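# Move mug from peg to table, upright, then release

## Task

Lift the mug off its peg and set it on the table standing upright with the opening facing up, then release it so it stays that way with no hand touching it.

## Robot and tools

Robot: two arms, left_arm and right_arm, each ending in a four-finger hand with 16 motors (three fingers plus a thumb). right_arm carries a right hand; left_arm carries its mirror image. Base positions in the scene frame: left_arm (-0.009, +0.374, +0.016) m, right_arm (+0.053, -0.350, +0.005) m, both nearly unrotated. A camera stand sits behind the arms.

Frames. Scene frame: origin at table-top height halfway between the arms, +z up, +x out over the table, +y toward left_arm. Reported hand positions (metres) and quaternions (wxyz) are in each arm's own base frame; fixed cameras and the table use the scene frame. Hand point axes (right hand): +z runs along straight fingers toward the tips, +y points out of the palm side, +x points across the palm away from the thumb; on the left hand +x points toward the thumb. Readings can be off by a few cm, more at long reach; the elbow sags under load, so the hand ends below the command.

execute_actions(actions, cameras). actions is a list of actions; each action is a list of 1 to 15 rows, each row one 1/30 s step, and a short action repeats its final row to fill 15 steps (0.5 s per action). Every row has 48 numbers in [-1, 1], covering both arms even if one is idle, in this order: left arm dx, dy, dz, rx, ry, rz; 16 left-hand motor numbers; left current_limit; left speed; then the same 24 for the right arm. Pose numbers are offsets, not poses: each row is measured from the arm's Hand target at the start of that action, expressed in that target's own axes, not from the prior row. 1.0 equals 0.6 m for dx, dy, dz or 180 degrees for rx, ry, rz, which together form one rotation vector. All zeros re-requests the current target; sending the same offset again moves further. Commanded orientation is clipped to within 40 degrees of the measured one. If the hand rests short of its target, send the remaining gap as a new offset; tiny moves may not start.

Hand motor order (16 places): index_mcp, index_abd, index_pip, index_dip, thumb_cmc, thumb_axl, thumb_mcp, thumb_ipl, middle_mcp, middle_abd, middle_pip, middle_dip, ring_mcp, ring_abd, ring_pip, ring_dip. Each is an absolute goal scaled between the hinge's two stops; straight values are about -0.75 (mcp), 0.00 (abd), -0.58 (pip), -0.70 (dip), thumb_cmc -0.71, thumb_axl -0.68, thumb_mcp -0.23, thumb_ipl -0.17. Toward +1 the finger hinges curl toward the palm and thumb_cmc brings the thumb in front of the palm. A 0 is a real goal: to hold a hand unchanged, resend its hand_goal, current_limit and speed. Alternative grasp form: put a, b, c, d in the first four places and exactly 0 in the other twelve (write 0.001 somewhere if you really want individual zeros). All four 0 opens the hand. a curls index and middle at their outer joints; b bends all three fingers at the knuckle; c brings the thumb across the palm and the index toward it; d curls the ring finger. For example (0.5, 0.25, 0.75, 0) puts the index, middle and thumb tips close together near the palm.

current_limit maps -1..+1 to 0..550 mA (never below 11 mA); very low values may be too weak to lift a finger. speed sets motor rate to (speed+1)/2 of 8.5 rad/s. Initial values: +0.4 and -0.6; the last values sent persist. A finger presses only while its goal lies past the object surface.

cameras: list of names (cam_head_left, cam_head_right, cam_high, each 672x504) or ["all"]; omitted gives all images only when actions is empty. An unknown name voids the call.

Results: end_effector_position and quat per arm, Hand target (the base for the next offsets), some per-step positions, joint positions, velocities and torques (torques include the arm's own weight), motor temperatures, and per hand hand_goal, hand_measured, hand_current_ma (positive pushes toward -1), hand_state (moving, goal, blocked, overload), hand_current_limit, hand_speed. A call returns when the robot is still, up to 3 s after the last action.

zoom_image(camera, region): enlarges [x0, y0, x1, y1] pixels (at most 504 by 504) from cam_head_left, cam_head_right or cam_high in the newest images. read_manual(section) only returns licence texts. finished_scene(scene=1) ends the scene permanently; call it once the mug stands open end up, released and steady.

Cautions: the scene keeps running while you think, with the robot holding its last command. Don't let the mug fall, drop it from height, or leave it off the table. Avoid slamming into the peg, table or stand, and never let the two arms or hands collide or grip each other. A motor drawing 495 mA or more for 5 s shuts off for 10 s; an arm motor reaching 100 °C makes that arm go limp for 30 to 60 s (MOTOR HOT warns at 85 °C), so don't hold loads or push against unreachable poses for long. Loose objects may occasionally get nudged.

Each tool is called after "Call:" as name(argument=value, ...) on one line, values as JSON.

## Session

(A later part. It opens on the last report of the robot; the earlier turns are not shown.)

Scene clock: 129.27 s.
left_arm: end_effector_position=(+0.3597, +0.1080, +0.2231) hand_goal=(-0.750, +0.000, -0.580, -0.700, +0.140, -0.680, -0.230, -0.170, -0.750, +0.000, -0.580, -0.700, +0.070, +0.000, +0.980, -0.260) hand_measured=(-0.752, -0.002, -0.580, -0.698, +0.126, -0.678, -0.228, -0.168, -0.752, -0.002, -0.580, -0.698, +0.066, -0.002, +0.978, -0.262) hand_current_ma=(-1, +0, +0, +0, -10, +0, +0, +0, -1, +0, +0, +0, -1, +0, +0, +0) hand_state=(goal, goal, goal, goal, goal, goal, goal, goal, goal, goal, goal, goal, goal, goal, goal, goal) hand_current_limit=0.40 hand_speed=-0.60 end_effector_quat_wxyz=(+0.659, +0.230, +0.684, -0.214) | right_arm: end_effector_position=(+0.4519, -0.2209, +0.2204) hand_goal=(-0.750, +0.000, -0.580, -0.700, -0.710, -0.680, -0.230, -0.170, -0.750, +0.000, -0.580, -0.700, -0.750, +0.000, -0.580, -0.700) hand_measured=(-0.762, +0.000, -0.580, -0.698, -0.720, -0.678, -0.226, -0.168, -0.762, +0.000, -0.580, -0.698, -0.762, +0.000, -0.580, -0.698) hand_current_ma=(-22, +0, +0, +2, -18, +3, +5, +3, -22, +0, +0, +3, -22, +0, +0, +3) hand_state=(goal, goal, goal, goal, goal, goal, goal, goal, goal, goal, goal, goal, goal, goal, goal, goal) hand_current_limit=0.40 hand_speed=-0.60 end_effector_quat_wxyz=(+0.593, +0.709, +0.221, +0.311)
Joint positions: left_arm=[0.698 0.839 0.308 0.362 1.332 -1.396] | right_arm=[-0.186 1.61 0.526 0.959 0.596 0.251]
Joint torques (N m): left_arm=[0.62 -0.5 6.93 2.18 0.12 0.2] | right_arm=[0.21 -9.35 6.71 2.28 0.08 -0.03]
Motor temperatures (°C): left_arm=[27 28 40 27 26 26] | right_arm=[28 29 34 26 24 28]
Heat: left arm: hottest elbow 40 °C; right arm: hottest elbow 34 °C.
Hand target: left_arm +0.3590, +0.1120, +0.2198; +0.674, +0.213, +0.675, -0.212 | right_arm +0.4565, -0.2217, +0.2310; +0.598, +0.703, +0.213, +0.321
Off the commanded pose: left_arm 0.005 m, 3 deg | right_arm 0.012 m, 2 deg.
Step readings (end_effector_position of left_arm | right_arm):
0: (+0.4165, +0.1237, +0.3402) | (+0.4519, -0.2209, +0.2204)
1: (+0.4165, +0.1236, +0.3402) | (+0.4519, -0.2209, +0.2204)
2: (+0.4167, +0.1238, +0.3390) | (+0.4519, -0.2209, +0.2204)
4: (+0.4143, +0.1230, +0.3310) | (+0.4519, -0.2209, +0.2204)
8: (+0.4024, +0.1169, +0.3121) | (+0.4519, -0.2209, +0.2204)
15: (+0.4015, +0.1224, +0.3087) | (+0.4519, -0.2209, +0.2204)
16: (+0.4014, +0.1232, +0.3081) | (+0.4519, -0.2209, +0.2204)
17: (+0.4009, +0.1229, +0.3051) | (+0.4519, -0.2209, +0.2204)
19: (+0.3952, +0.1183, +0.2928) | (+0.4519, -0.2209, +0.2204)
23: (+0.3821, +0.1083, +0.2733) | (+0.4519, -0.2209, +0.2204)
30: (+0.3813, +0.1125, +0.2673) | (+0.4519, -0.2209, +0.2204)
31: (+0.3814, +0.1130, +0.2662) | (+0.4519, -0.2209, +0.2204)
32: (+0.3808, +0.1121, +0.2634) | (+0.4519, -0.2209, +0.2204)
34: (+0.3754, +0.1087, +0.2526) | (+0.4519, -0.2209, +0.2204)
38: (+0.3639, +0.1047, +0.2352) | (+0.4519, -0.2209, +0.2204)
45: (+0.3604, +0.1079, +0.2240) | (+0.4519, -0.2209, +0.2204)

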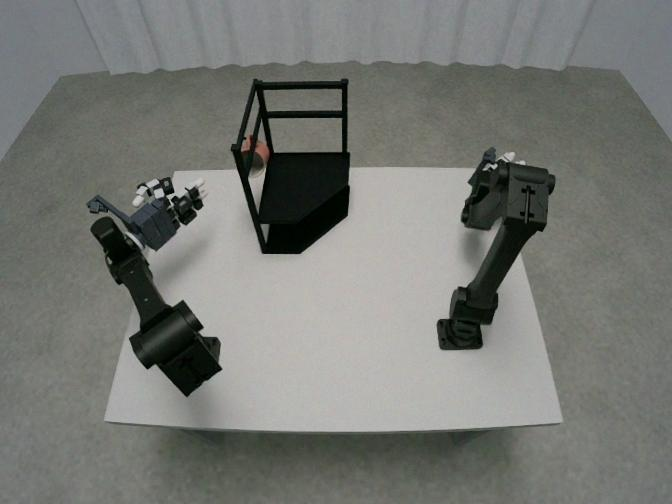

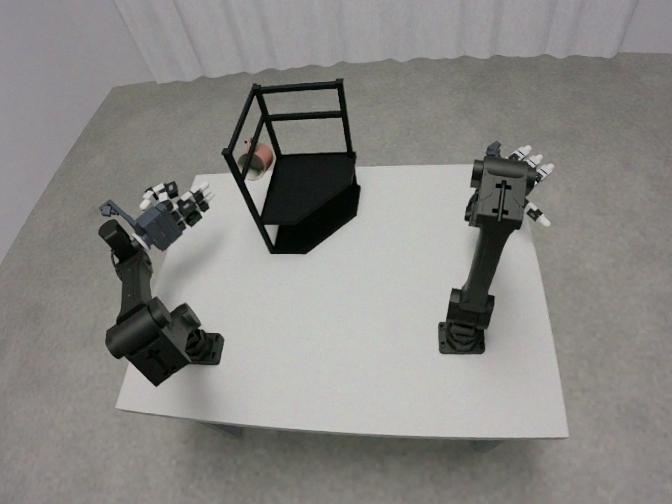

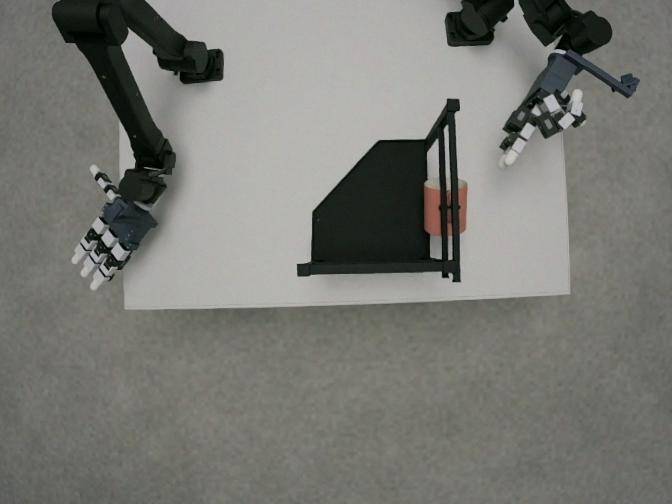

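Call:
execute_actions(actions=[[[0.0583,-0.1198,0.0962,0.0833,0,0,-0.75,0.001,-0.58,-0.70,0.14,-0.68,-0.23,-0.17,-0.75,0,-0.58,-0.70,0.07,0,0.98,-0.26,0.4,-0.6,0,0,0,0,0,0,0,0,0,0,0,0,0,0,0,0,0,0,0,0,0,0,0.4,-0.6]]], cameras=["all"])

Call:
zoom_image(camera="cam_high", region=[400, 60, 600, 260])

Call:
zoom_image(camera="cam_head_left", region=[110, 100, 290, 260])

Call:
zoom_image(camera="cam_head_right", region=[110, 100, 290, 260])

Scene clock: 133.23 s.
left_arm: end_effector_position=(+0.3658, +0.0242, +0.1902) hand_goal=(-0.750, +0.000, -0.580, -0.700, +0.140, -0.680, -0.230, -0.170, -0.750, +0.000, -0.580, -0.700, +0.070, +0.000, +0.980, -0.260) hand_measured=(-0.750, -0.002, -0.580, -0.698, +0.128, -0.678, -0.228, -0.168, -0.750, -0.002, -0.580, -0.698, +0.068, -0.002, +0.978, -0.262) hand_current_ma=(+0, +0, +0, +0, -7, +0, +0, +0, +0, +0, +0, +0, +0, +0, +0, +0) hand_state=(goal, goal, goal, goal, goal, goal, goal, goal, goal, goal, goal, goal, goal, goal, goal, goal) hand_current_limit=0.40 hand_speed=-0.60 end_effector_quat_wxyz=(+0.637, +0.304, +0.646, -0.291) | right_arm: end_effector_position=(+0.4519, -0.2209, +0.2204) hand_goal=(-0.750, +0.000, -0.580, -0.700, -0.710, -0.680, -0.230, -0.170, -0.750, +0.000, -0.580, -0.700, -0.750, +0.000, -0.580, -0.700) hand_measured=(-0.762, +0.000, -0.580, -0.698, -0.720, -0.678, -0.226, -0.168, -0.762, +0.000, -0.580, -0.698, -0.762, +0.000, -0.580, -0.698) hand_current_ma=(-22, +0, +0, +2, -18, +3, +5, +3, -22, +0, +0, +3, -22, +0, +0, +3) hand_state=(goal, goal, goal, goal, goal, goal, goal, goal, goal, goal, goal, goal, goal, goal, goal, goal) hand_current_limit=0.40 hand_speed=-0.60 end_effector_quat_wxyz=(+0.593, +0.709, +0.221, +0.311)
Joint positions: left_arm=[0.494 0.95 0.216 0.64 1.361 -1.467] | right_arm=[-0.186 1.61 0.526 0.959 0.596 0.251]
Joint torques (N m): left_arm=[-1.85 -1.73 6.04 2.07 0.04 0.17] | right_arm=[0.44 -9.11 6.69 2.29 0.08 -0.01]
Heat: left arm: hottest elbow 40 °C; right arm: hottest elbow 34 °C.
Hand target: left_arm +0.3652, +0.0200, +0.1848; +0.641, +0.299, +0.641, -0.298 | right_arm +0.4565, -0.2217, +0.2310; +0.598, +0.703, +0.213, +0.321
Off the commanded pose: left_arm 0.007 m, 1 deg | right_arm 0.012 m, 2 deg.
Step readings (end_effector_position of left_arm | right_arm):
0: (+0.3596, +0.1079, +0.2230) | (+0.4519, -0.2209, +0.2204)
1: (+0.3595, +0.1076, +0.2228) | (+0.4519, -0.2209, +0.2204)
2: (+0.3591, +0.1036, +0.2223) | (+0.4519, -0.2209, +0.2204)
4: (+0.3583, +0.0836, +0.2160) | (+0.4519, -0.2209, +0.2204)
8: (+0.3551, +0.0367, +0.1904) | (+0.4519, -0.2209, +0.2204)
15: (+0.3625, +0.0240, +0.1859) | (+0.4519, -0.2209, +0.2204)

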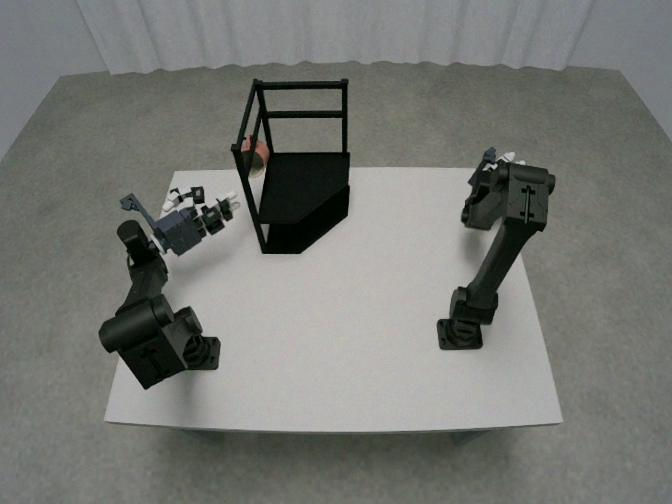

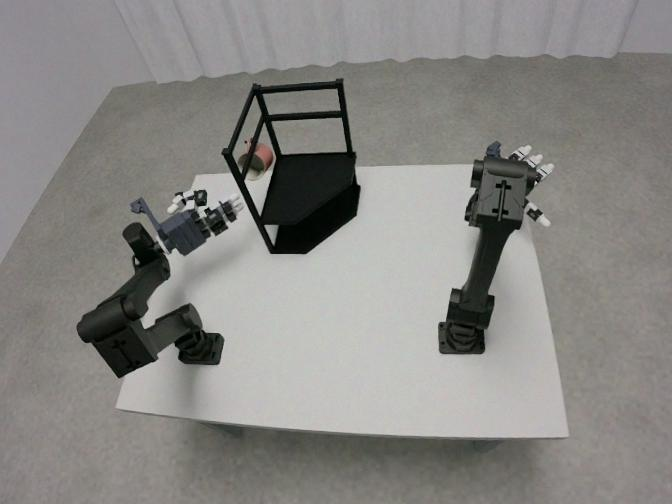

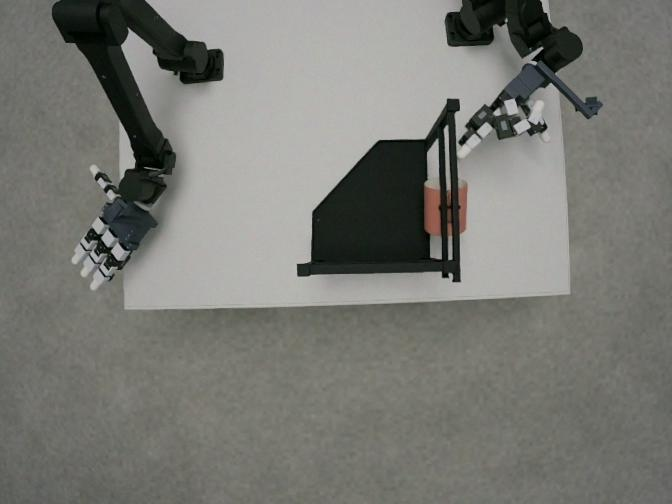

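Scaled by 2.520 from the camera's 672x504 image, which has a finer 960x720 frame.

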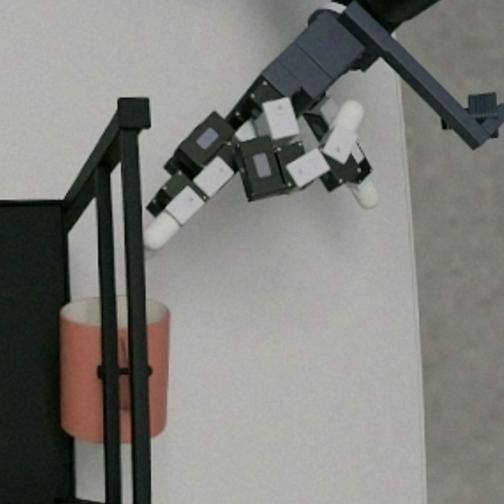

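Scaled by 2.800 from the camera's 672x504 image, which has a finer 960x720 frame.

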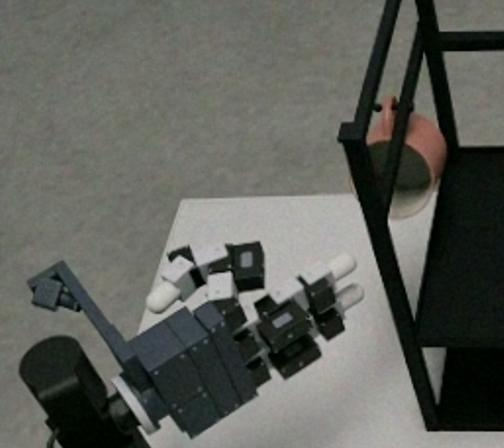

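Scaled by 2.800 from the camera's 672x504 image, which has a finer 960x720 frame.

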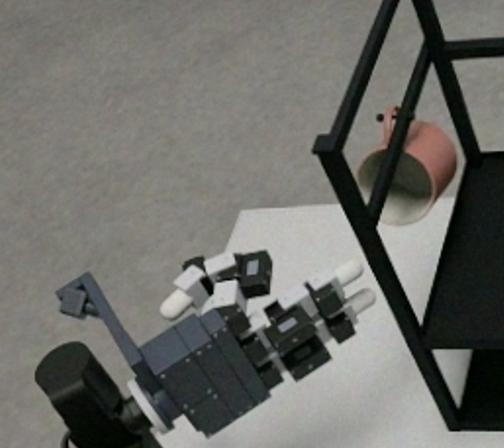

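Call:
execute_actions(actions=[[[-0.0633,0.0583,-0.0228,-0.029,0.029,0.1647,-0.75,0.001,-0.58,-0.70,-0.71,-0.68,-0.23,-0.17,-0.75,0,-0.58,-0.70,-0.75,0,-0.58,-0.70,0.4,-0.6,0,0,0,0,0,0,0,0,0,0,0,0,0,0,0,0,0,0,0,0,0,0,0.4,-0.6]],[[-0.0257,0.0822,-0.0162,-0.029,0.029,0.1647,-0.75,0.001,-0.58,-0.70,-0.71,-0.68,-0.23,-0.17,-0.75,0,-0.58,-0.70,-0.75,0,-0.58,-0.70,0.4,-0.6,0,0,0,0,0,0,0,0,0,0,0,0,0,0,0,0,0,0,0,0,0,0,0.4,-0.6]],[[0.0188,0.0842,-0.009,-0.029,0.029,0.1647,-0.75,0.001,-0.58,-0.70,-0.71,-0.68,-0.23,-0.17,-0.75,0,-0.58,-0.70,-0.75,0,-0.58,-0.70,0.4,-0.6,0,0,0,0,0,0,0,0,0,0,0,0,0,0,0,0,0,0,0,0,0,0,0.4,-0.6]]], cameras=[])

Scene clock: 152.23 s.
left_arm: end_effector_position=(+0.4108, +0.1026, +0.2802) hand_goal=(-0.750, +0.000, -0.580, -0.700, -0.710, -0.680, -0.230, -0.170, -0.750, +0.000, -0.580, -0.700, -0.750, +0.000, -0.580, -0.700) hand_measured=(-0.756, -0.002, -0.580, -0.698, -0.716, -0.678, -0.228, -0.168, -0.756, -0.002, -0.580, -0.698, -0.758, -0.002, -0.580, -0.698) hand_current_ma=(-3, +0, +0, +0, -2, +0, +0, +0, -2, +0, +0, +0, -4, +0, +0, +0) hand_state=(goal, goal, goal, goal, goal, goal, goal, goal, goal, goal, goal, goal, goal, goal, goal, goal) hand_current_limit=0.40 hand_speed=-0.60 end_effector_quat_wxyz=(+0.617, +0.608, +0.373, +0.331) | right_arm: end_effector_position=(+0.4519, -0.2209, +0.2204) hand_goal=(-0.750, +0.000, -0.580, -0.700, -0.710, -0.680, -0.230, -0.170, -0.750, +0.000, -0.580, -0.700, -0.750, +0.000, -0.580, -0.700) hand_measured=(-0.762, +0.000, -0.580, -0.698, -0.720, -0.678, -0.226, -0.168, -0.762, +0.000, -0.580, -0.698, -0.762, +0.000, -0.580, -0.698) hand_current_ma=(-22, +0, +0, +2, -18, +3, +5, +3, -22, +0, +0, +3, -22, +0, +0, +3) hand_state=(goal, goal, goal, goal, goal, goal, goal, goal, goal, goal, goal, goal, goal, goal, goal, goal) hand_current_limit=0.40 hand_speed=-0.60 end_effector_quat_wxyz=(+0.593, +0.709, +0.221, +0.311)
Joint positions: left_arm=[0.599 1.342 0.388 0.912 1.127 -0.019] | right_arm=[-0.186 1.61 0.526 0.959 0.596 0.251]
Joint torques (N m): left_arm=[0.56 -5.95 9.29 1.8 0.24 0.26] | right_arm=[0.21 -9.17 6.74 2.33 0.06 -0.01]
Heat: left arm: hottest elbow 40 °C; right arm: hottest elbow 34 °C.
Hand target: left_arm +0.4204, +0.1132, +0.2997; +0.612, +0.613, +0.354, +0.353 | right_arm +0.4565, -0.2217, +0.2310; +0.598, +0.703, +0.213, +0.321
Off the commanded pose: left_arm 0.024 m, 3 deg | right_arm 0.012 m, 2 deg.
Step readings (end_effector_position of left_arm | right_arm):
0: (+0.3658, +0.0241, +0.1901) | (+0.4519, -0.2209, +0.2204)
1: (+0.3661, +0.0249, +0.1904) | (+0.4519, -0.2209, +0.2204)
2: (+0.3675, +0.0276, +0.1928) | (+0.4519, -0.2209, +0.2204)
4: (+0.3716, +0.0349, +0.2002) | (+0.4519, -0.2209, +0.2204)
8: (+0.3773, +0.0434, +0.2083) | (+0.4519, -0.2209, +0.2204)
15: (+0.3787, +0.0458, +0.2106) | (+0.4519, -0.2209, +0.2204)
16: (+0.3788, +0.0467, +0.2109) | (+0.4519, -0.2209, +0.2204)
17: (+0.3796, +0.0491, +0.2130) | (+0.4519, -0.2209, +0.2204)
19: (+0.3825, +0.0582, +0.2185) | (+0.4519, -0.2209, +0.2204)
23: (+0.3860, +0.0691, +0.2179) | (+0.4519, -0.2209, +0.2204)
30: (+0.3898, +0.0733, +0.2322) | (+0.4519, -0.2209, +0.2204)
31: (+0.3904, +0.0742, +0.2349) | (+0.4519, -0.2209, +0.2204)
32: (+0.3912, +0.0766, +0.2386) | (+0.4519, -0.2209, +0.2204)
34: (+0.3955, +0.0846, +0.2470) | (+0.4519, -0.2209, +0.2204)
38: (+0.4077, +0.1024, +0.2603) | (+0.4519, -0.2209, +0.2204)
45: (+0.4125, +0.1064, +0.2757) | (+0.4519, -0.2209, +0.2204)
No camera images: "cameras" was empty.

Now rotate to the "fingers down, palm toward mug" orientation at the +y side.

Call:
execute_actions(actions=[[[-0.0445,-0.0283,0.0795,0.1003,-0.1003,0.058,-0.75,0.001,-0.58,-0.70,-0.71,-0.68,-0.23,-0.17,-0.75,0,-0.58,-0.70,-0.75,0,-0.58,-0.70,0.4,-0.6,0,0,0,0,0,0,0,0,0,0,0,0,0,0,0,0,0,0,0,0,0,0,0.4,-0.6]],[[-0.0188,0.0053,0.0933,0.1003,-0.1003,0.058,-0.75,0.001,-0.58,-0.70,-0.71,-0.68,-0.23,-0.17,-0.75,0,-0.58,-0.70,-0.75,0,-0.58,-0.70,0.4,-0.6,0,0,0,0,0,0,0,0,0,0,0,0,0,0,0,0,0,0,0,0,0,0,0.4,-0.6]],[[0.0142,0.0352,0.0877,0.1003,-0.1003,0.058,-0.75,0.001,-0.58,-0.70,-0.71,-0.68,-0.23,-0.17,-0.75,0,-0.58,-0.70,-0.75,0,-0.58,-0.70,0.4,-0.6,0,0,0,0,0,0,0,0,0,0,0,0,0,0,0,0,0,0,0,0,0,0,0.4,-0.6]]], cameras=["all"])

Call:
zoom_image(camera="cam_high", region=[400, 80, 600, 280])

Call:
zoom_image(camera="cam_head_left", region=[110, 60, 290, 260])

Call:
zoom_image(camera="cam_head_right", region=[110, 60, 290, 260])

Scene clock: 155.53 s.
left_arm: end_effector_position=(+0.4805, -0.0270, +0.2302) hand_goal=(-0.750, +0.000, -0.580, -0.700, -0.710, -0.680, -0.230, -0.170, -0.750, +0.000, -0.580, -0.700, -0.750, +0.000, -0.580, -0.700) hand_measured=(-0.758, -0.002, -0.580, -0.698, -0.716, -0.678, -0.228, -0.168, -0.756, -0.002, -0.580, -0.698, -0.758, -0.002, -0.580, -0.698) hand_current_ma=(-3, +0, +0, +0, -2, +0, +0, +0, -3, +0, +0, +0, -4, +0, +0, +0) hand_state=(goal, goal, goal, goal, goal, goal, goal, goal, goal, goal, goal, goal, goal, goal, goal, goal) hand_current_limit=0.40 hand_speed=-0.60 end_effector_quat_wxyz=(+0.291, +0.953, +0.071, +0.047) | right_arm: end_effector_position=(+0.4519, -0.2209, +0.2204) hand_goal=(-0.750, +0.000, -0.580, -0.700, -0.710, -0.680, -0.230, -0.170, -0.750, +0.000, -0.580, -0.700, -0.750, +0.000, -0.580, -0.700) hand_measured=(-0.762, +0.000, -0.580, -0.698, -0.720, -0.678, -0.226, -0.168, -0.762, +0.000, -0.580, -0.698, -0.762, +0.000, -0.580, -0.698) hand_current_ma=(-22, +0, +0, +2, -18, +3, +5, +3, -22, +0, +0, +3, -22, +0, +0, +3) hand_state=(goal, goal, goal, goal, goal, goal, goal, goal, goal, goal, goal, goal, goal, goal, goal, goal) hand_current_limit=0.40 hand_speed=-0.60 end_effector_quat_wxyz=(+0.593, +0.709, +0.221, +0.311)
Joint positions: left_arm=[0.306 1.558 1.262 -1.324 0.598 1.743] | right_arm=[-0.186 1.61 0.526 0.959 0.596 0.251]
Joint torques (N m): left_arm=[-0.03 -11.4 11.43 0.34 0.68 0.2] | right_arm=[0.21 -9.23 6.79 2.29 0.08 -0.02]
Heat: left arm: hottest elbow 41 °C; right arm: hottest elbow 34 °C.
Hand target: left_arm +0.5045, -0.0276, +0.2488; +0.259, +0.966, +0.000, +0.000 | right_arm +0.4565, -0.2217, +0.2310; +0.598, +0.703, +0.213, +0.321
Off the commanded pose: left_arm 0.030 m, 11 deg | right_arm 0.012 m, 2 deg.
Step readings (end_effector_position of left_arm | right_arm):
0: (+0.4108, +0.1025, +0.2802) | (+0.4519, -0.2209, +0.2204)
1: (+0.4106, +0.1015, +0.2804) | (+0.4519, -0.2209, +0.2204)
2: (+0.4101, +0.0968, +0.2800) | (+0.4519, -0.2209, +0.2204)
4: (+0.4137, +0.0861, +0.2771) | (+0.4519, -0.2209, +0.2204)
8: (+0.4315, +0.0760, +0.2684) | (+0.4519, -0.2209, +0.2204)
15: (+0.4417, +0.0692, +0.2551) | (+0.4519, -0.2209, +0.2204)
16: (+0.4417, +0.0685, +0.2534) | (+0.4519, -0.2209, +0.2204)
17: (+0.4421, +0.0653, +0.2525) | (+0.4519, -0.2209, +0.2204)
19: (+0.4466, +0.0549, +0.2512) | (+0.4519, -0.2209, +0.2204)
23: (+0.4601, +0.0275, +0.2491) | (+0.4519, -0.2209, +0.2204)
30: (+0.4688, +0.0177, +0.2315) | (+0.4519, -0.2209, +0.2204)
31: (+0.4687, +0.0170, +0.2296) | (+0.4519, -0.2209, +0.2204)
32: (+0.4697, +0.0159, +0.2269) | (+0.4519, -0.2209, +0.2204)
34: (+0.4752, +0.0090, +0.2213) | (+0.4519, -0.2209, +0.2204)
38: (+0.4827, -0.0155, +0.2195) | (+0.4519, -0.2209, +0.2204)
45: (+0.4877, -0.0217, +0.2320) | (+0.4519, -0.2209, +0.2204)

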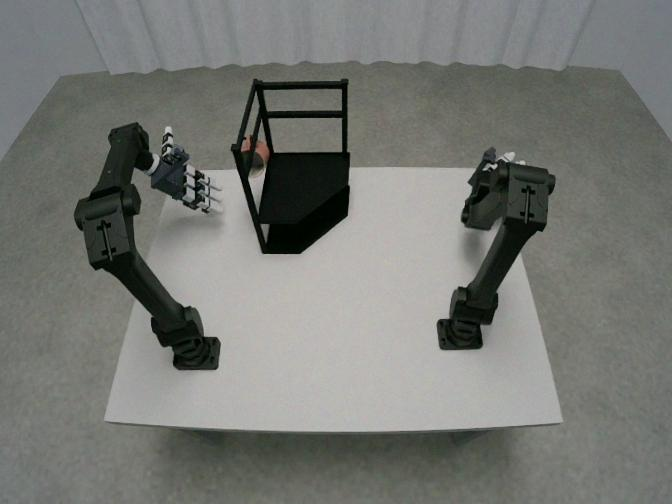

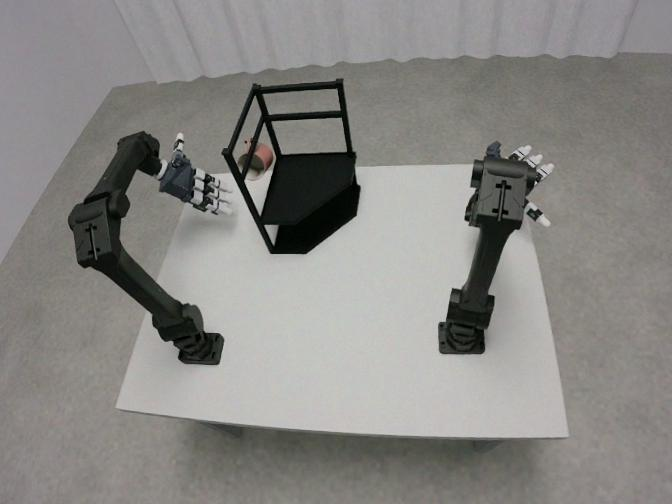

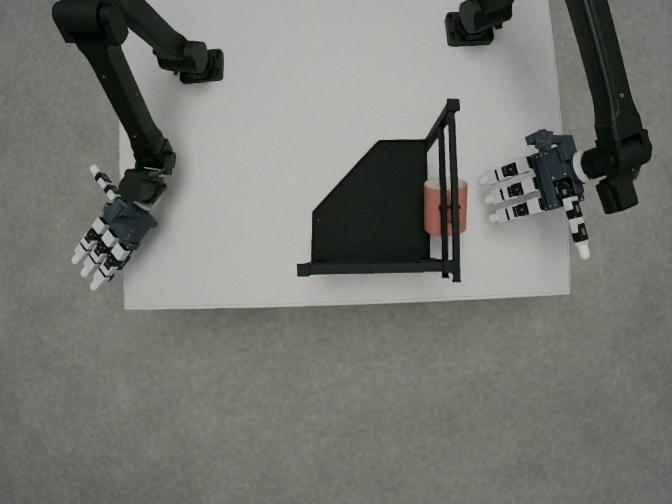

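Scaled by 2.520 from the camera's 672x504 image, which has a finer 960x720 frame.

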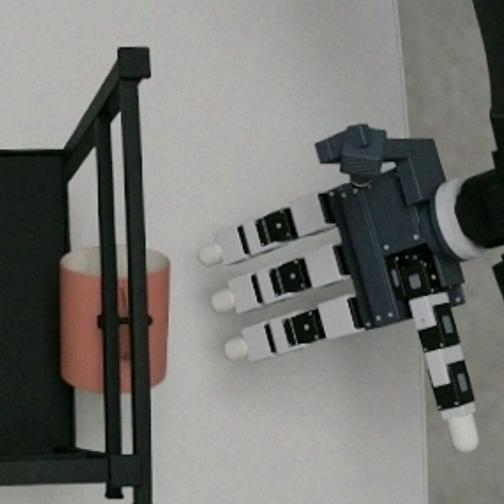

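Scaled by 2.520 from the camera's 672x504 image, which has a finer 960x720 frame.

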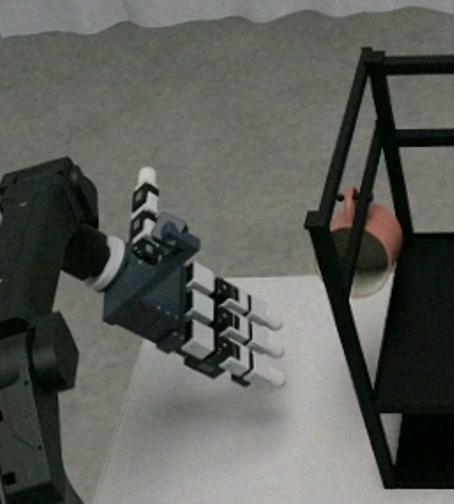

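Scaled by 2.520 from the camera's 672x504 image, which has a finer 960x720 frame.

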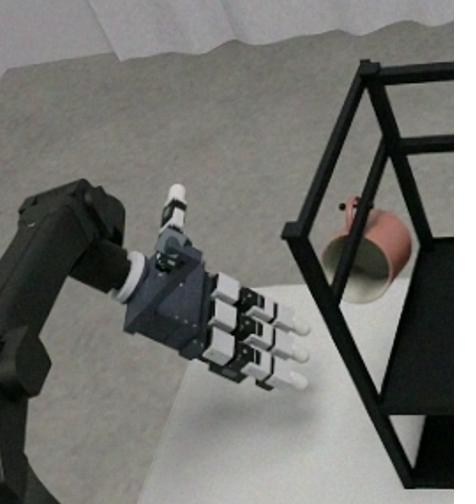

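Call:
execute_actions(actions=[[[0,0,0,0,0,0,-0.75,0.001,-0.58,-0.70,-0.71,-0.68,-0.23,-0.17,-0.75,0,-0.58,-0.70,-0.75,0,-0.58,-0.70,0.4,-0.6,0,0,0,0,0,0,0,0,0,0,0,0,0,0,0,0,0,0,0,0,0,0,0.4,-0.6]],[[0.02,0,0,0,0,0,-0.75,0.001,-0.58,-0.70,-0.71,-0.68,-0.23,-0.17,-0.75,0,-0.58,-0.70,-0.75,0,-0.58,-0.70,0.4,-0.6,0,0,0,0,0,0,0,0,0,0,0,0,0,0,0,0,0,0,0,0,0,0,0.4,-0.6]]], cameras=["all"])

Call:
zoom_image(camera="cam_high", region=[400, 80, 600, 280])

Call:
zoom_image(camera="cam_head_left", region=[110, 60, 290, 260])

Call:
zoom_image(camera="cam_head_right", region=[110, 60, 290, 260])

Scene clock: 157.43 s.
left_arm: end_effector_position=(+0.5014, -0.0266, +0.2316) hand_goal=(-0.750, +0.000, -0.580, -0.700, -0.710, -0.680, -0.230, -0.170, -0.750, +0.000, -0.580, -0.700, -0.750, +0.000, -0.580, -0.700) hand_measured=(-0.758, -0.002, -0.580, -0.698, -0.716, -0.678, -0.228, -0.168, -0.756, -0.002, -0.580, -0.698, -0.758, -0.002, -0.580, -0.698) hand_current_ma=(-3, +0, +0, +0, -2, +0, +0, +0, -3, +0, +0, +0, -4, +0, +0, +0) hand_state=(goal, goal, goal, goal, goal, goal, goal, goal, goal, goal, goal, goal, goal, goal, goal, goal) hand_current_limit=0.40 hand_speed=-0.60 end_effector_quat_wxyz=(+0.266, +0.964, +0.016, -0.020) | right_arm: end_effector_position=(+0.4519, -0.2209, +0.2204) hand_goal=(-0.750, +0.000, -0.580, -0.700, -0.710, -0.680, -0.230, -0.170, -0.750, +0.000, -0.580, -0.700, -0.750, +0.000, -0.580, -0.700) hand_measured=(-0.762, +0.000, -0.580, -0.698, -0.720, -0.678, -0.226, -0.168, -0.762, +0.000, -0.580, -0.698, -0.762, +0.000, -0.580, -0.698) hand_current_ma=(-22, +0, +0, +2, -18, +3, +5, +3, -22, +0, +0, +3, -22, +0, +0, +3) hand_state=(goal, goal, goal, goal, goal, goal, goal, goal, goal, goal, goal, goal, goal, goal, goal, goal) hand_current_limit=0.40 hand_speed=-0.60 end_effector_quat_wxyz=(+0.593, +0.709, +0.221, +0.311)
Joint positions: left_arm=[0.275 1.708 1.483 -1.539 0.506 1.862] | right_arm=[-0.186 1.61 0.526 0.959 0.596 0.251]
Joint torques (N m): left_arm=[-1.55 -13.51 11.44 -0.25 0.58 0.23] | right_arm=[0.38 -9.17 6.75 2.33 0.09 -0.01]
Heat: left arm: hottest elbow 41 °C; right arm: hottest elbow 34 °C.
Hand target: left_arm +0.5165, -0.0277, +0.2487; +0.259, +0.966, +0.000, +0.000 | right_arm +0.4565, -0.2217, +0.2310; +0.598, +0.703, +0.213, +0.321
Off the commanded pose: left_arm 0.023 m, 3 deg | right_arm 0.012 m, 2 deg.
Step readings (end_effector_position of left_arm | right_arm):
0: (+0.4804, -0.0270, +0.2302) | (+0.4519, -0.2209, +0.2204)
1: (+0.4802, -0.0270, +0.2302) | (+0.4519, -0.2209, +0.2204)
2: (+0.4791, -0.0265, +0.2293) | (+0.4519, -0.2209, +0.2204)
4: (+0.4805, -0.0256, +0.2297) | (+0.4519, -0.2209, +0.2204)
8: (+0.4916, -0.0241, +0.2320) | (+0.4519, -0.2209, +0.2204)
15: (+0.4905, -0.0270, +0.2286) | (+0.4519, -0.2209, +0.2204)
16: (+0.4901, -0.0275, +0.2289) | (+0.4519, -0.2209, +0.2204)
17: (+0.4903, -0.0276, +0.2293) | (+0.4519, -0.2209, +0.2204)
19: (+0.4931, -0.0273, +0.2310) | (+0.4519, -0.2209, +0.2204)
23: (+0.5000, -0.0265, +0.2331) | (+0.4519, -0.2209, +0.2204)
30: (+0.5015, -0.0266, +0.2319) | (+0.4519, -0.2209, +0.2204)

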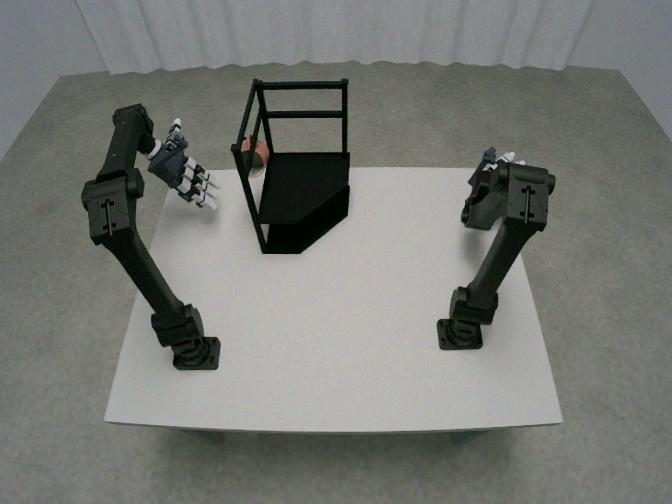

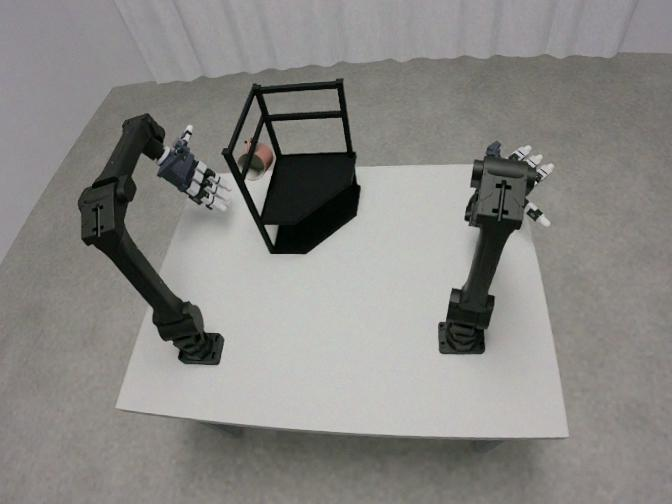

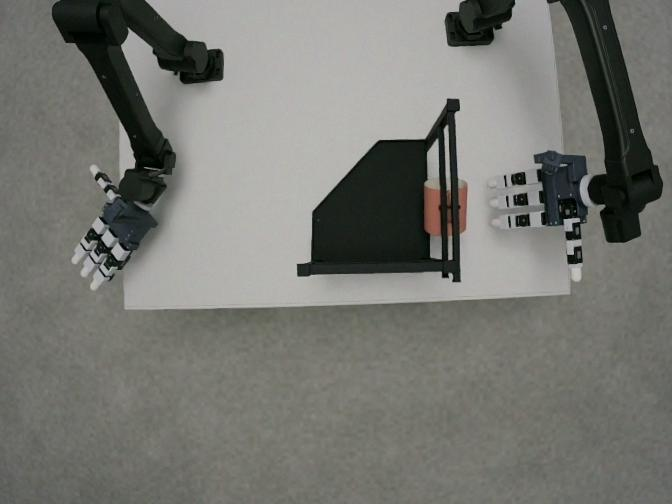

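Scaled by 2.520 from the camera's 672x504 image, which has a finer 960x720 frame.

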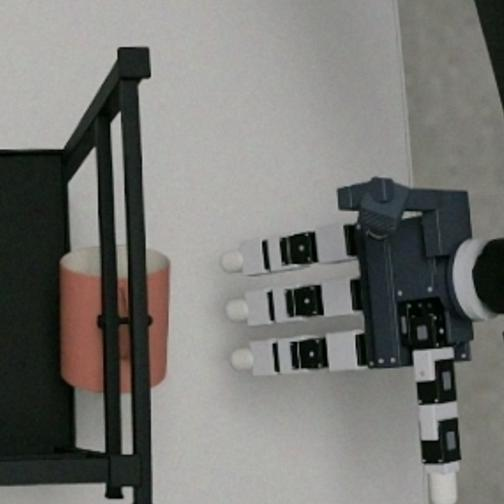

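Scaled by 2.520 from the camera's 672x504 image, which has a finer 960x720 frame.

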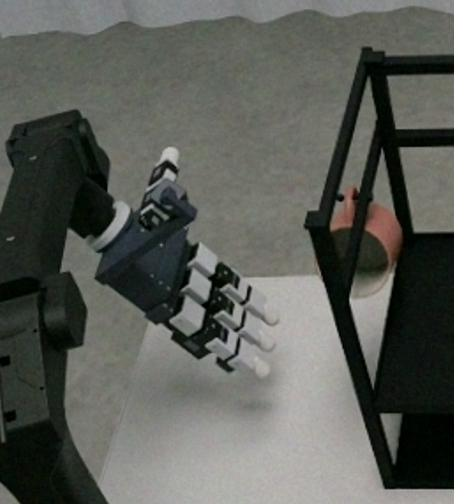

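Scaled by 2.520 from the camera's 672x504 image, which has a finer 960x720 frame.

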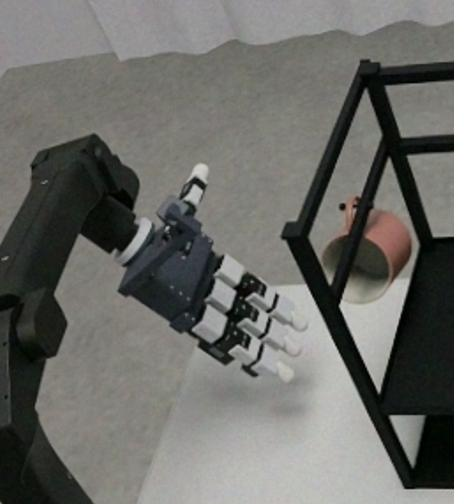

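Call:
execute_actions(actions=[[[0,-0.0143,0.0648,0,0,0,-0.75,0.001,0.30,-0.12,-0.71,-0.68,-0.23,-0.17,-0.75,0,0.30,-0.12,-0.75,0,0.30,-0.12,0.4,-0.6,0,0,0,0,0,0,0,0,0,0,0,0,0,0,0,0,0,0,0,0,0,0,0.4,-0.6]],[[0,0.1155,0.0667,0,0,0,-0.75,0.001,0.30,-0.12,-0.71,-0.68,-0.23,-0.17,-0.75,0,0.30,-0.12,-0.75,0,0.30,-0.12,0.4,-0.6,0,0,0,0,0,0,0,0,0,0,0,0,0,0,0,0,0,0,0,0,0,0,0.4,-0.6]]], cameras=["all"])

Call:
zoom_image(camera="cam_high", region=[400, 100, 560, 260])

Call:
zoom_image(camera="cam_head_left", region=[150, 90, 290, 230])

Call:
zoom_image(camera="cam_head_right", region=[150, 90, 290, 230])

Scene clock: 167.43 s.
left_arm: end_effector_position=(+0.5156, -0.1241, +0.1999) hand_goal=(-0.750, +0.000, +0.300, -0.120, -0.710, -0.680, -0.230, -0.170, -0.750, +0.000, +0.300, -0.120, -0.750, +0.000, +0.300, -0.120) hand_measured=(-0.758, -0.002, +0.292, -0.122, -0.716, -0.678, -0.228, -0.168, -0.756, -0.002, +0.292, -0.124, -0.758, -0.002, +0.292, -0.122) hand_current_ma=(-3, +0, -3, -1, -2, +0, +1, +0, -3, +0, -3, -1, -4, +0, -3, -1) hand_state=(goal, goal, goal, goal, goal, goal, goal, goal, goal, goal, goal, goal, goal, goal, goal, goal) hand_current_limit=0.40 hand_speed=-0.60 end_effector_quat_wxyz=(+0.261, +0.965, -0.004, -0.015) | right_arm: end_effector_position=(+0.4519, -0.2209, +0.2204) hand_goal=(-0.750, +0.000, -0.580, -0.700, -0.710, -0.680, -0.230, -0.170, -0.750, +0.000, -0.580, -0.700, -0.750, +0.000, -0.580, -0.700) hand_measured=(-0.762, +0.000, -0.580, -0.698, -0.720, -0.678, -0.226, -0.168, -0.762, +0.000, -0.580, -0.698, -0.762, +0.000, -0.580, -0.698) hand_current_ma=(-22, +0, +0, +2, -18, +3, +5, +3, -22, +0, +0, +3, -22, +0, +0, +3) hand_state=(goal, goal, goal, goal, goal, goal, goal, goal, goal, goal, goal, goal, goal, goal, goal, goal) hand_current_limit=0.40 hand_speed=-0.60 end_effector_quat_wxyz=(+0.593, +0.709, +0.221, +0.311)
Joint positions: left_arm=[0.075 1.709 1.403 -1.344 0.524 1.677] | right_arm=[-0.186 1.61 0.526 0.959 0.596 0.251]
Joint torques (N m): left_arm=[-0.21 -16.62 6.9 0.53 0.7 -0.04] | right_arm=[0.5 -9.17 6.74 2.28 0.09 -0.02]
Heat: left arm: hottest elbow 42 °C; right arm: hottest elbow 35 °C.
Hand target: left_arm +0.5166, -0.1197, +0.2107; +0.259, +0.966, +0.000, +0.000 | right_arm +0.4565, -0.2217, +0.2310; +0.598, +0.703, +0.213, +0.321
Off the commanded pose: left_arm 0.012 m, 2 deg | right_arm 0.012 m, 2 deg.
Step readings (end_effector_position of left_arm | right_arm):
0: (+0.5014, -0.0266, +0.2316) | (+0.4519, -0.2209, +0.2204)
1: (+0.5014, -0.0266, +0.2315) | (+0.4519, -0.2209, +0.2204)
2: (+0.5024, -0.0269, +0.2312) | (+0.4519, -0.2209, +0.2204)
4: (+0.5069, -0.0275, +0.2295) | (+0.4519, -0.2209, +0.2204)
8: (+0.5146, -0.0321, +0.2242) | (+0.4519, -0.2209, +0.2204)
15: (+0.5146, -0.0366, +0.2158) | (+0.4519, -0.2209, +0.2204)
16: (+0.5149, -0.0372, +0.2156) | (+0.4519, -0.2209, +0.2204)
17: (+0.5158, -0.0400, +0.2140) | (+0.4519, -0.2209, +0.2204)
19: (+0.5169, -0.0505, +0.2086) | (+0.4519, -0.2209, +0.2204)
23: (+0.5118, -0.0950, +0.1982) | (+0.4519, -0.2209, +0.2204)
30: (+0.5122, -0.1274, +0.1979) | (+0.4519, -0.2209, +0.2204)

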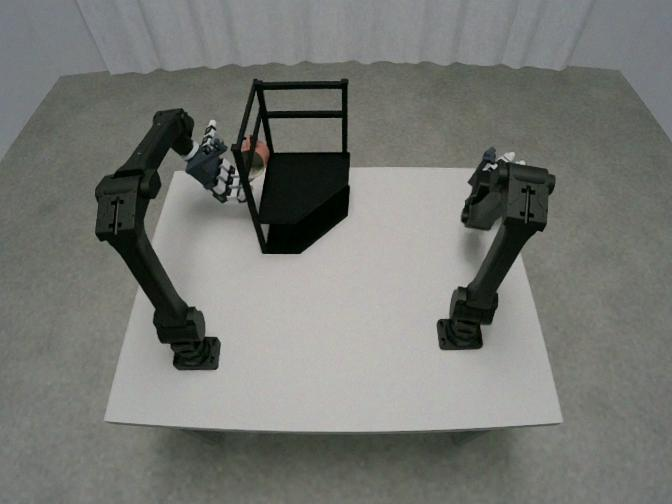

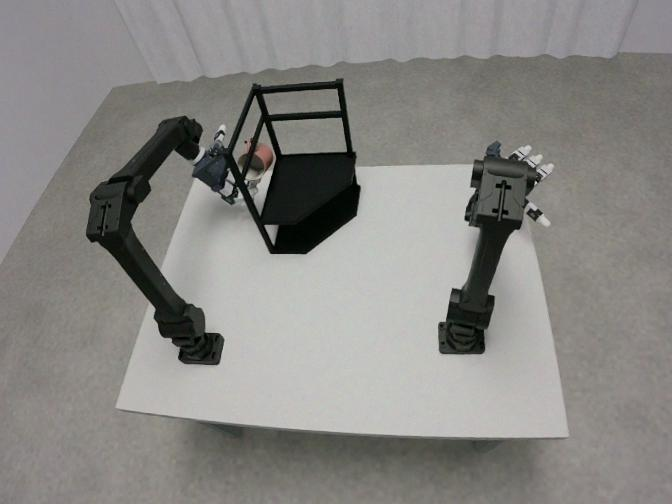

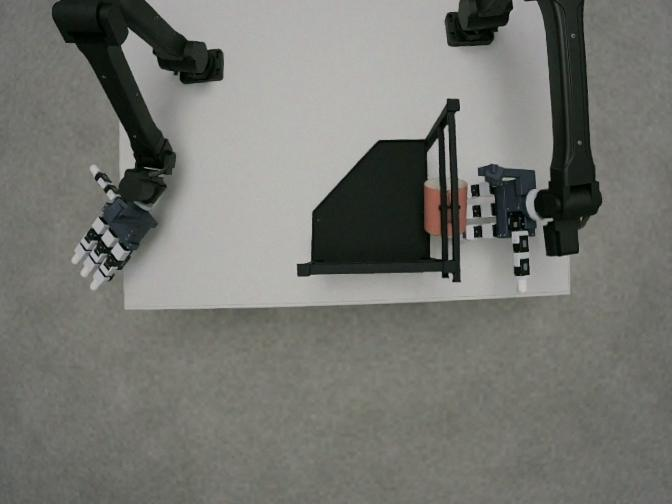

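Scaled by 3.150 from the camera's 672x504 image, which has a finer 960x720 frame.

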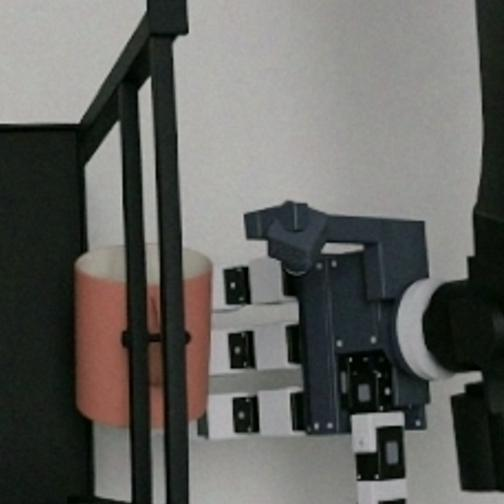

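Scaled by 3.600 from the camera's 672x504 image, which has a finer 960x720 frame.

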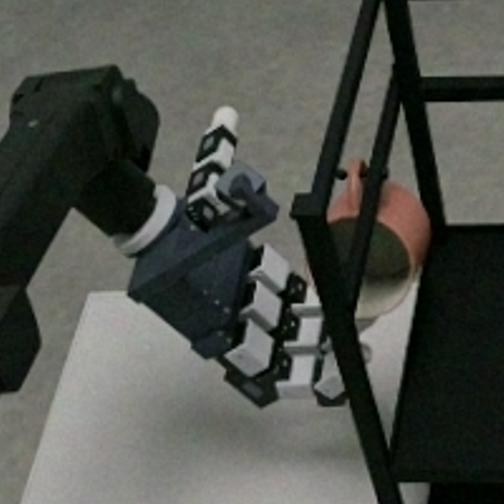

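Scaled by 3.600 from the camera's 672x504 image, which has a finer 960x720 frame.

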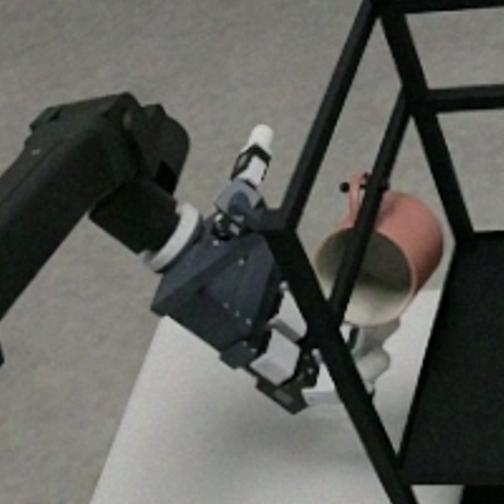

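Call:
execute_actions(actions=[])

Scene clock: 169.97 s.
left_arm: end_effector_position=(+0.5157, -0.1241, +0.1999) hand_goal=(-0.750, +0.000, +0.300, -0.120, -0.710, -0.680, -0.230, -0.170, -0.750, +0.000, +0.300, -0.120, -0.750, +0.000, +0.300, -0.120) hand_measured=(-0.758, -0.002, +0.292, -0.122, -0.716, -0.678, -0.228, -0.168, -0.756, -0.002, +0.292, -0.124, -0.758, -0.002, +0.292, -0.122) hand_current_ma=(-3, +0, -3, -1, -2, +0, +1, +0, -3, +0, -3, -1, -4, +0, -3, -1) hand_state=(goal, goal, goal, goal, goal, goal, goal, goal, goal, goal, goal, goal, goal, goal, goal, goal) hand_current_limit=0.40 hand_speed=-0.60 end_effector_quat_wxyz=(+0.261, +0.965, -0.004, -0.015) | right_arm: end_effector_position=(+0.4519, -0.2209, +0.2204) hand_goal=(-0.750, +0.000, -0.580, -0.700, -0.710, -0.680, -0.230, -0.170, -0.750, +0.000, -0.580, -0.700, -0.750, +0.000, -0.580, -0.700) hand_measured=(-0.762, +0.000, -0.580, -0.698, -0.720, -0.678, -0.226, -0.168, -0.762, +0.000, -0.580, -0.698, -0.762, +0.000, -0.580, -0.698) hand_current_ma=(-22, +0, +0, +2, -18, +3, +5, +3, -22, +0, +0, +3, -22, +0, +0, +3) hand_state=(goal, goal, goal, goal, goal, goal, goal, goal, goal, goal, goal, goal, goal, goal, goal, goal) hand_current_limit=0.40 hand_speed=-0.60 end_effector_quat_wxyz=(+0.593, +0.709, +0.221, +0.311)
Joint positions: left_arm=[0.075 1.709 1.403 -1.344 0.524 1.676] | right_arm=[-0.186 1.61 0.526 0.959 0.596 0.251]
Joint velocities: within noise
Joint torques (N m): left_arm=[-0.44 -16.91 6.97 0.73 0.66 0.05] | right_arm=[0.38 -9.05 6.72 2.35 0.07 -0.01]
Motor temperatures (°C): left_arm=[27 28 42 27 26 26] | right_arm=[28 29 35 26 24 28]
Heat: left arm: hottest elbow 42 °C; right arm: hottest elbow 35 °C.
Hand target: left_arm +0.5166, -0.1197, +0.2107; +0.259, +0.966, +0.000, +0.000 | right_arm +0.4565, -0.2217, +0.2310; +0.598, +0.703, +0.213, +0.321
Off the commanded pose: left_arm 0.012 m, 2 deg | right_arm 0.012 m, 2 deg.

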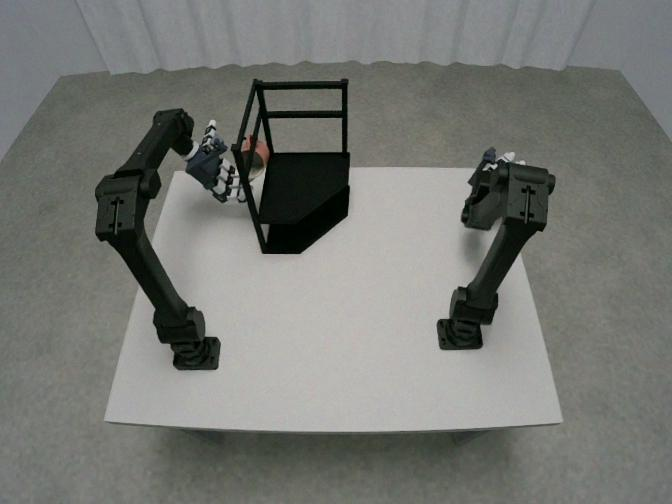

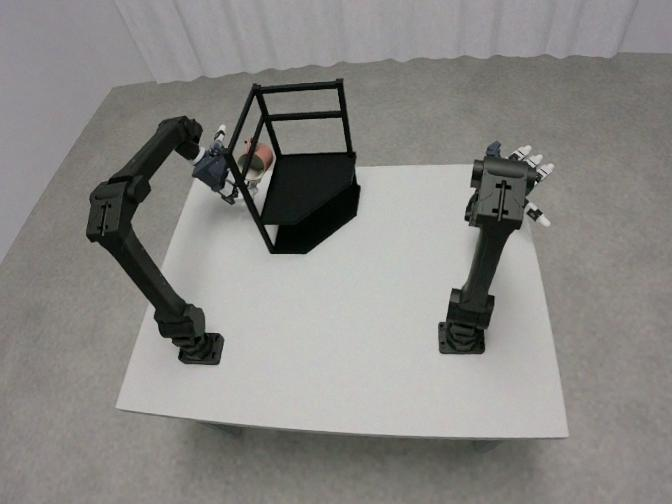

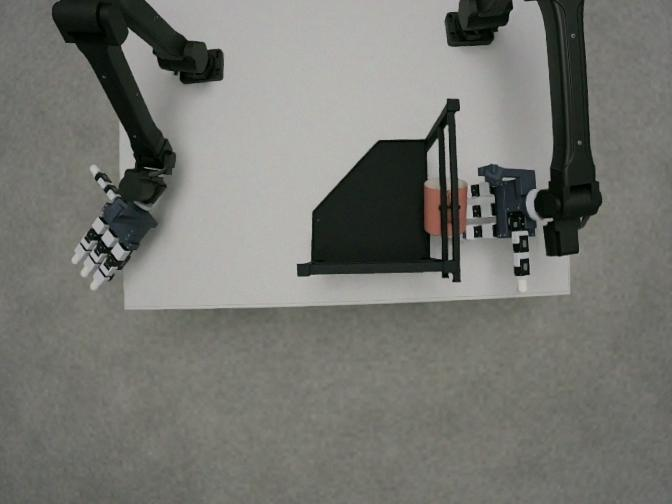

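Call:
zoom_image(camera="cam_high", region=[390, 90, 600, 300])

Call:
zoom_image(camera="cam_head_left", region=[180, 90, 320, 230])

Call:
zoom_image(camera="cam_head_right", region=[170, 90, 310, 230])

Scaled by 2.400 from the camera's 672x504 image, which has a finer 960x720 frame.

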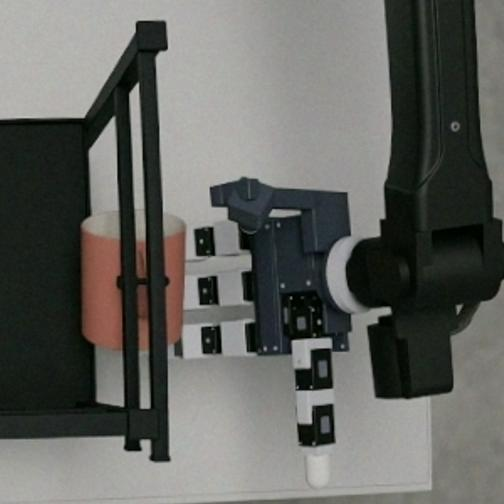

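Scaled by 3.600 from the camera's 672x504 image, which has a finer 960x720 frame.

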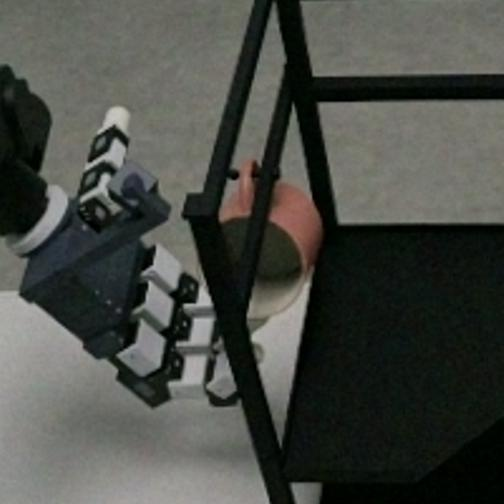

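Scaled by 3.600 from the camera's 672x504 image, which has a finer 960x720 frame.

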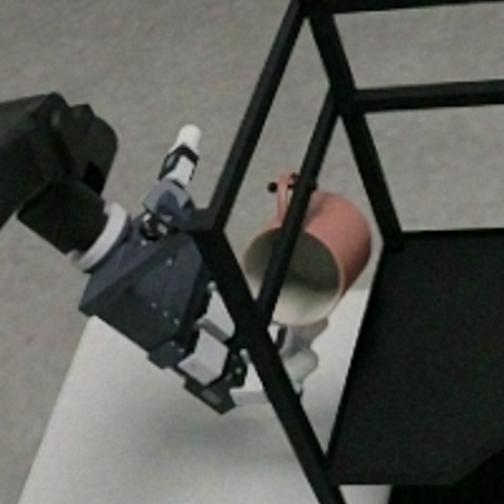

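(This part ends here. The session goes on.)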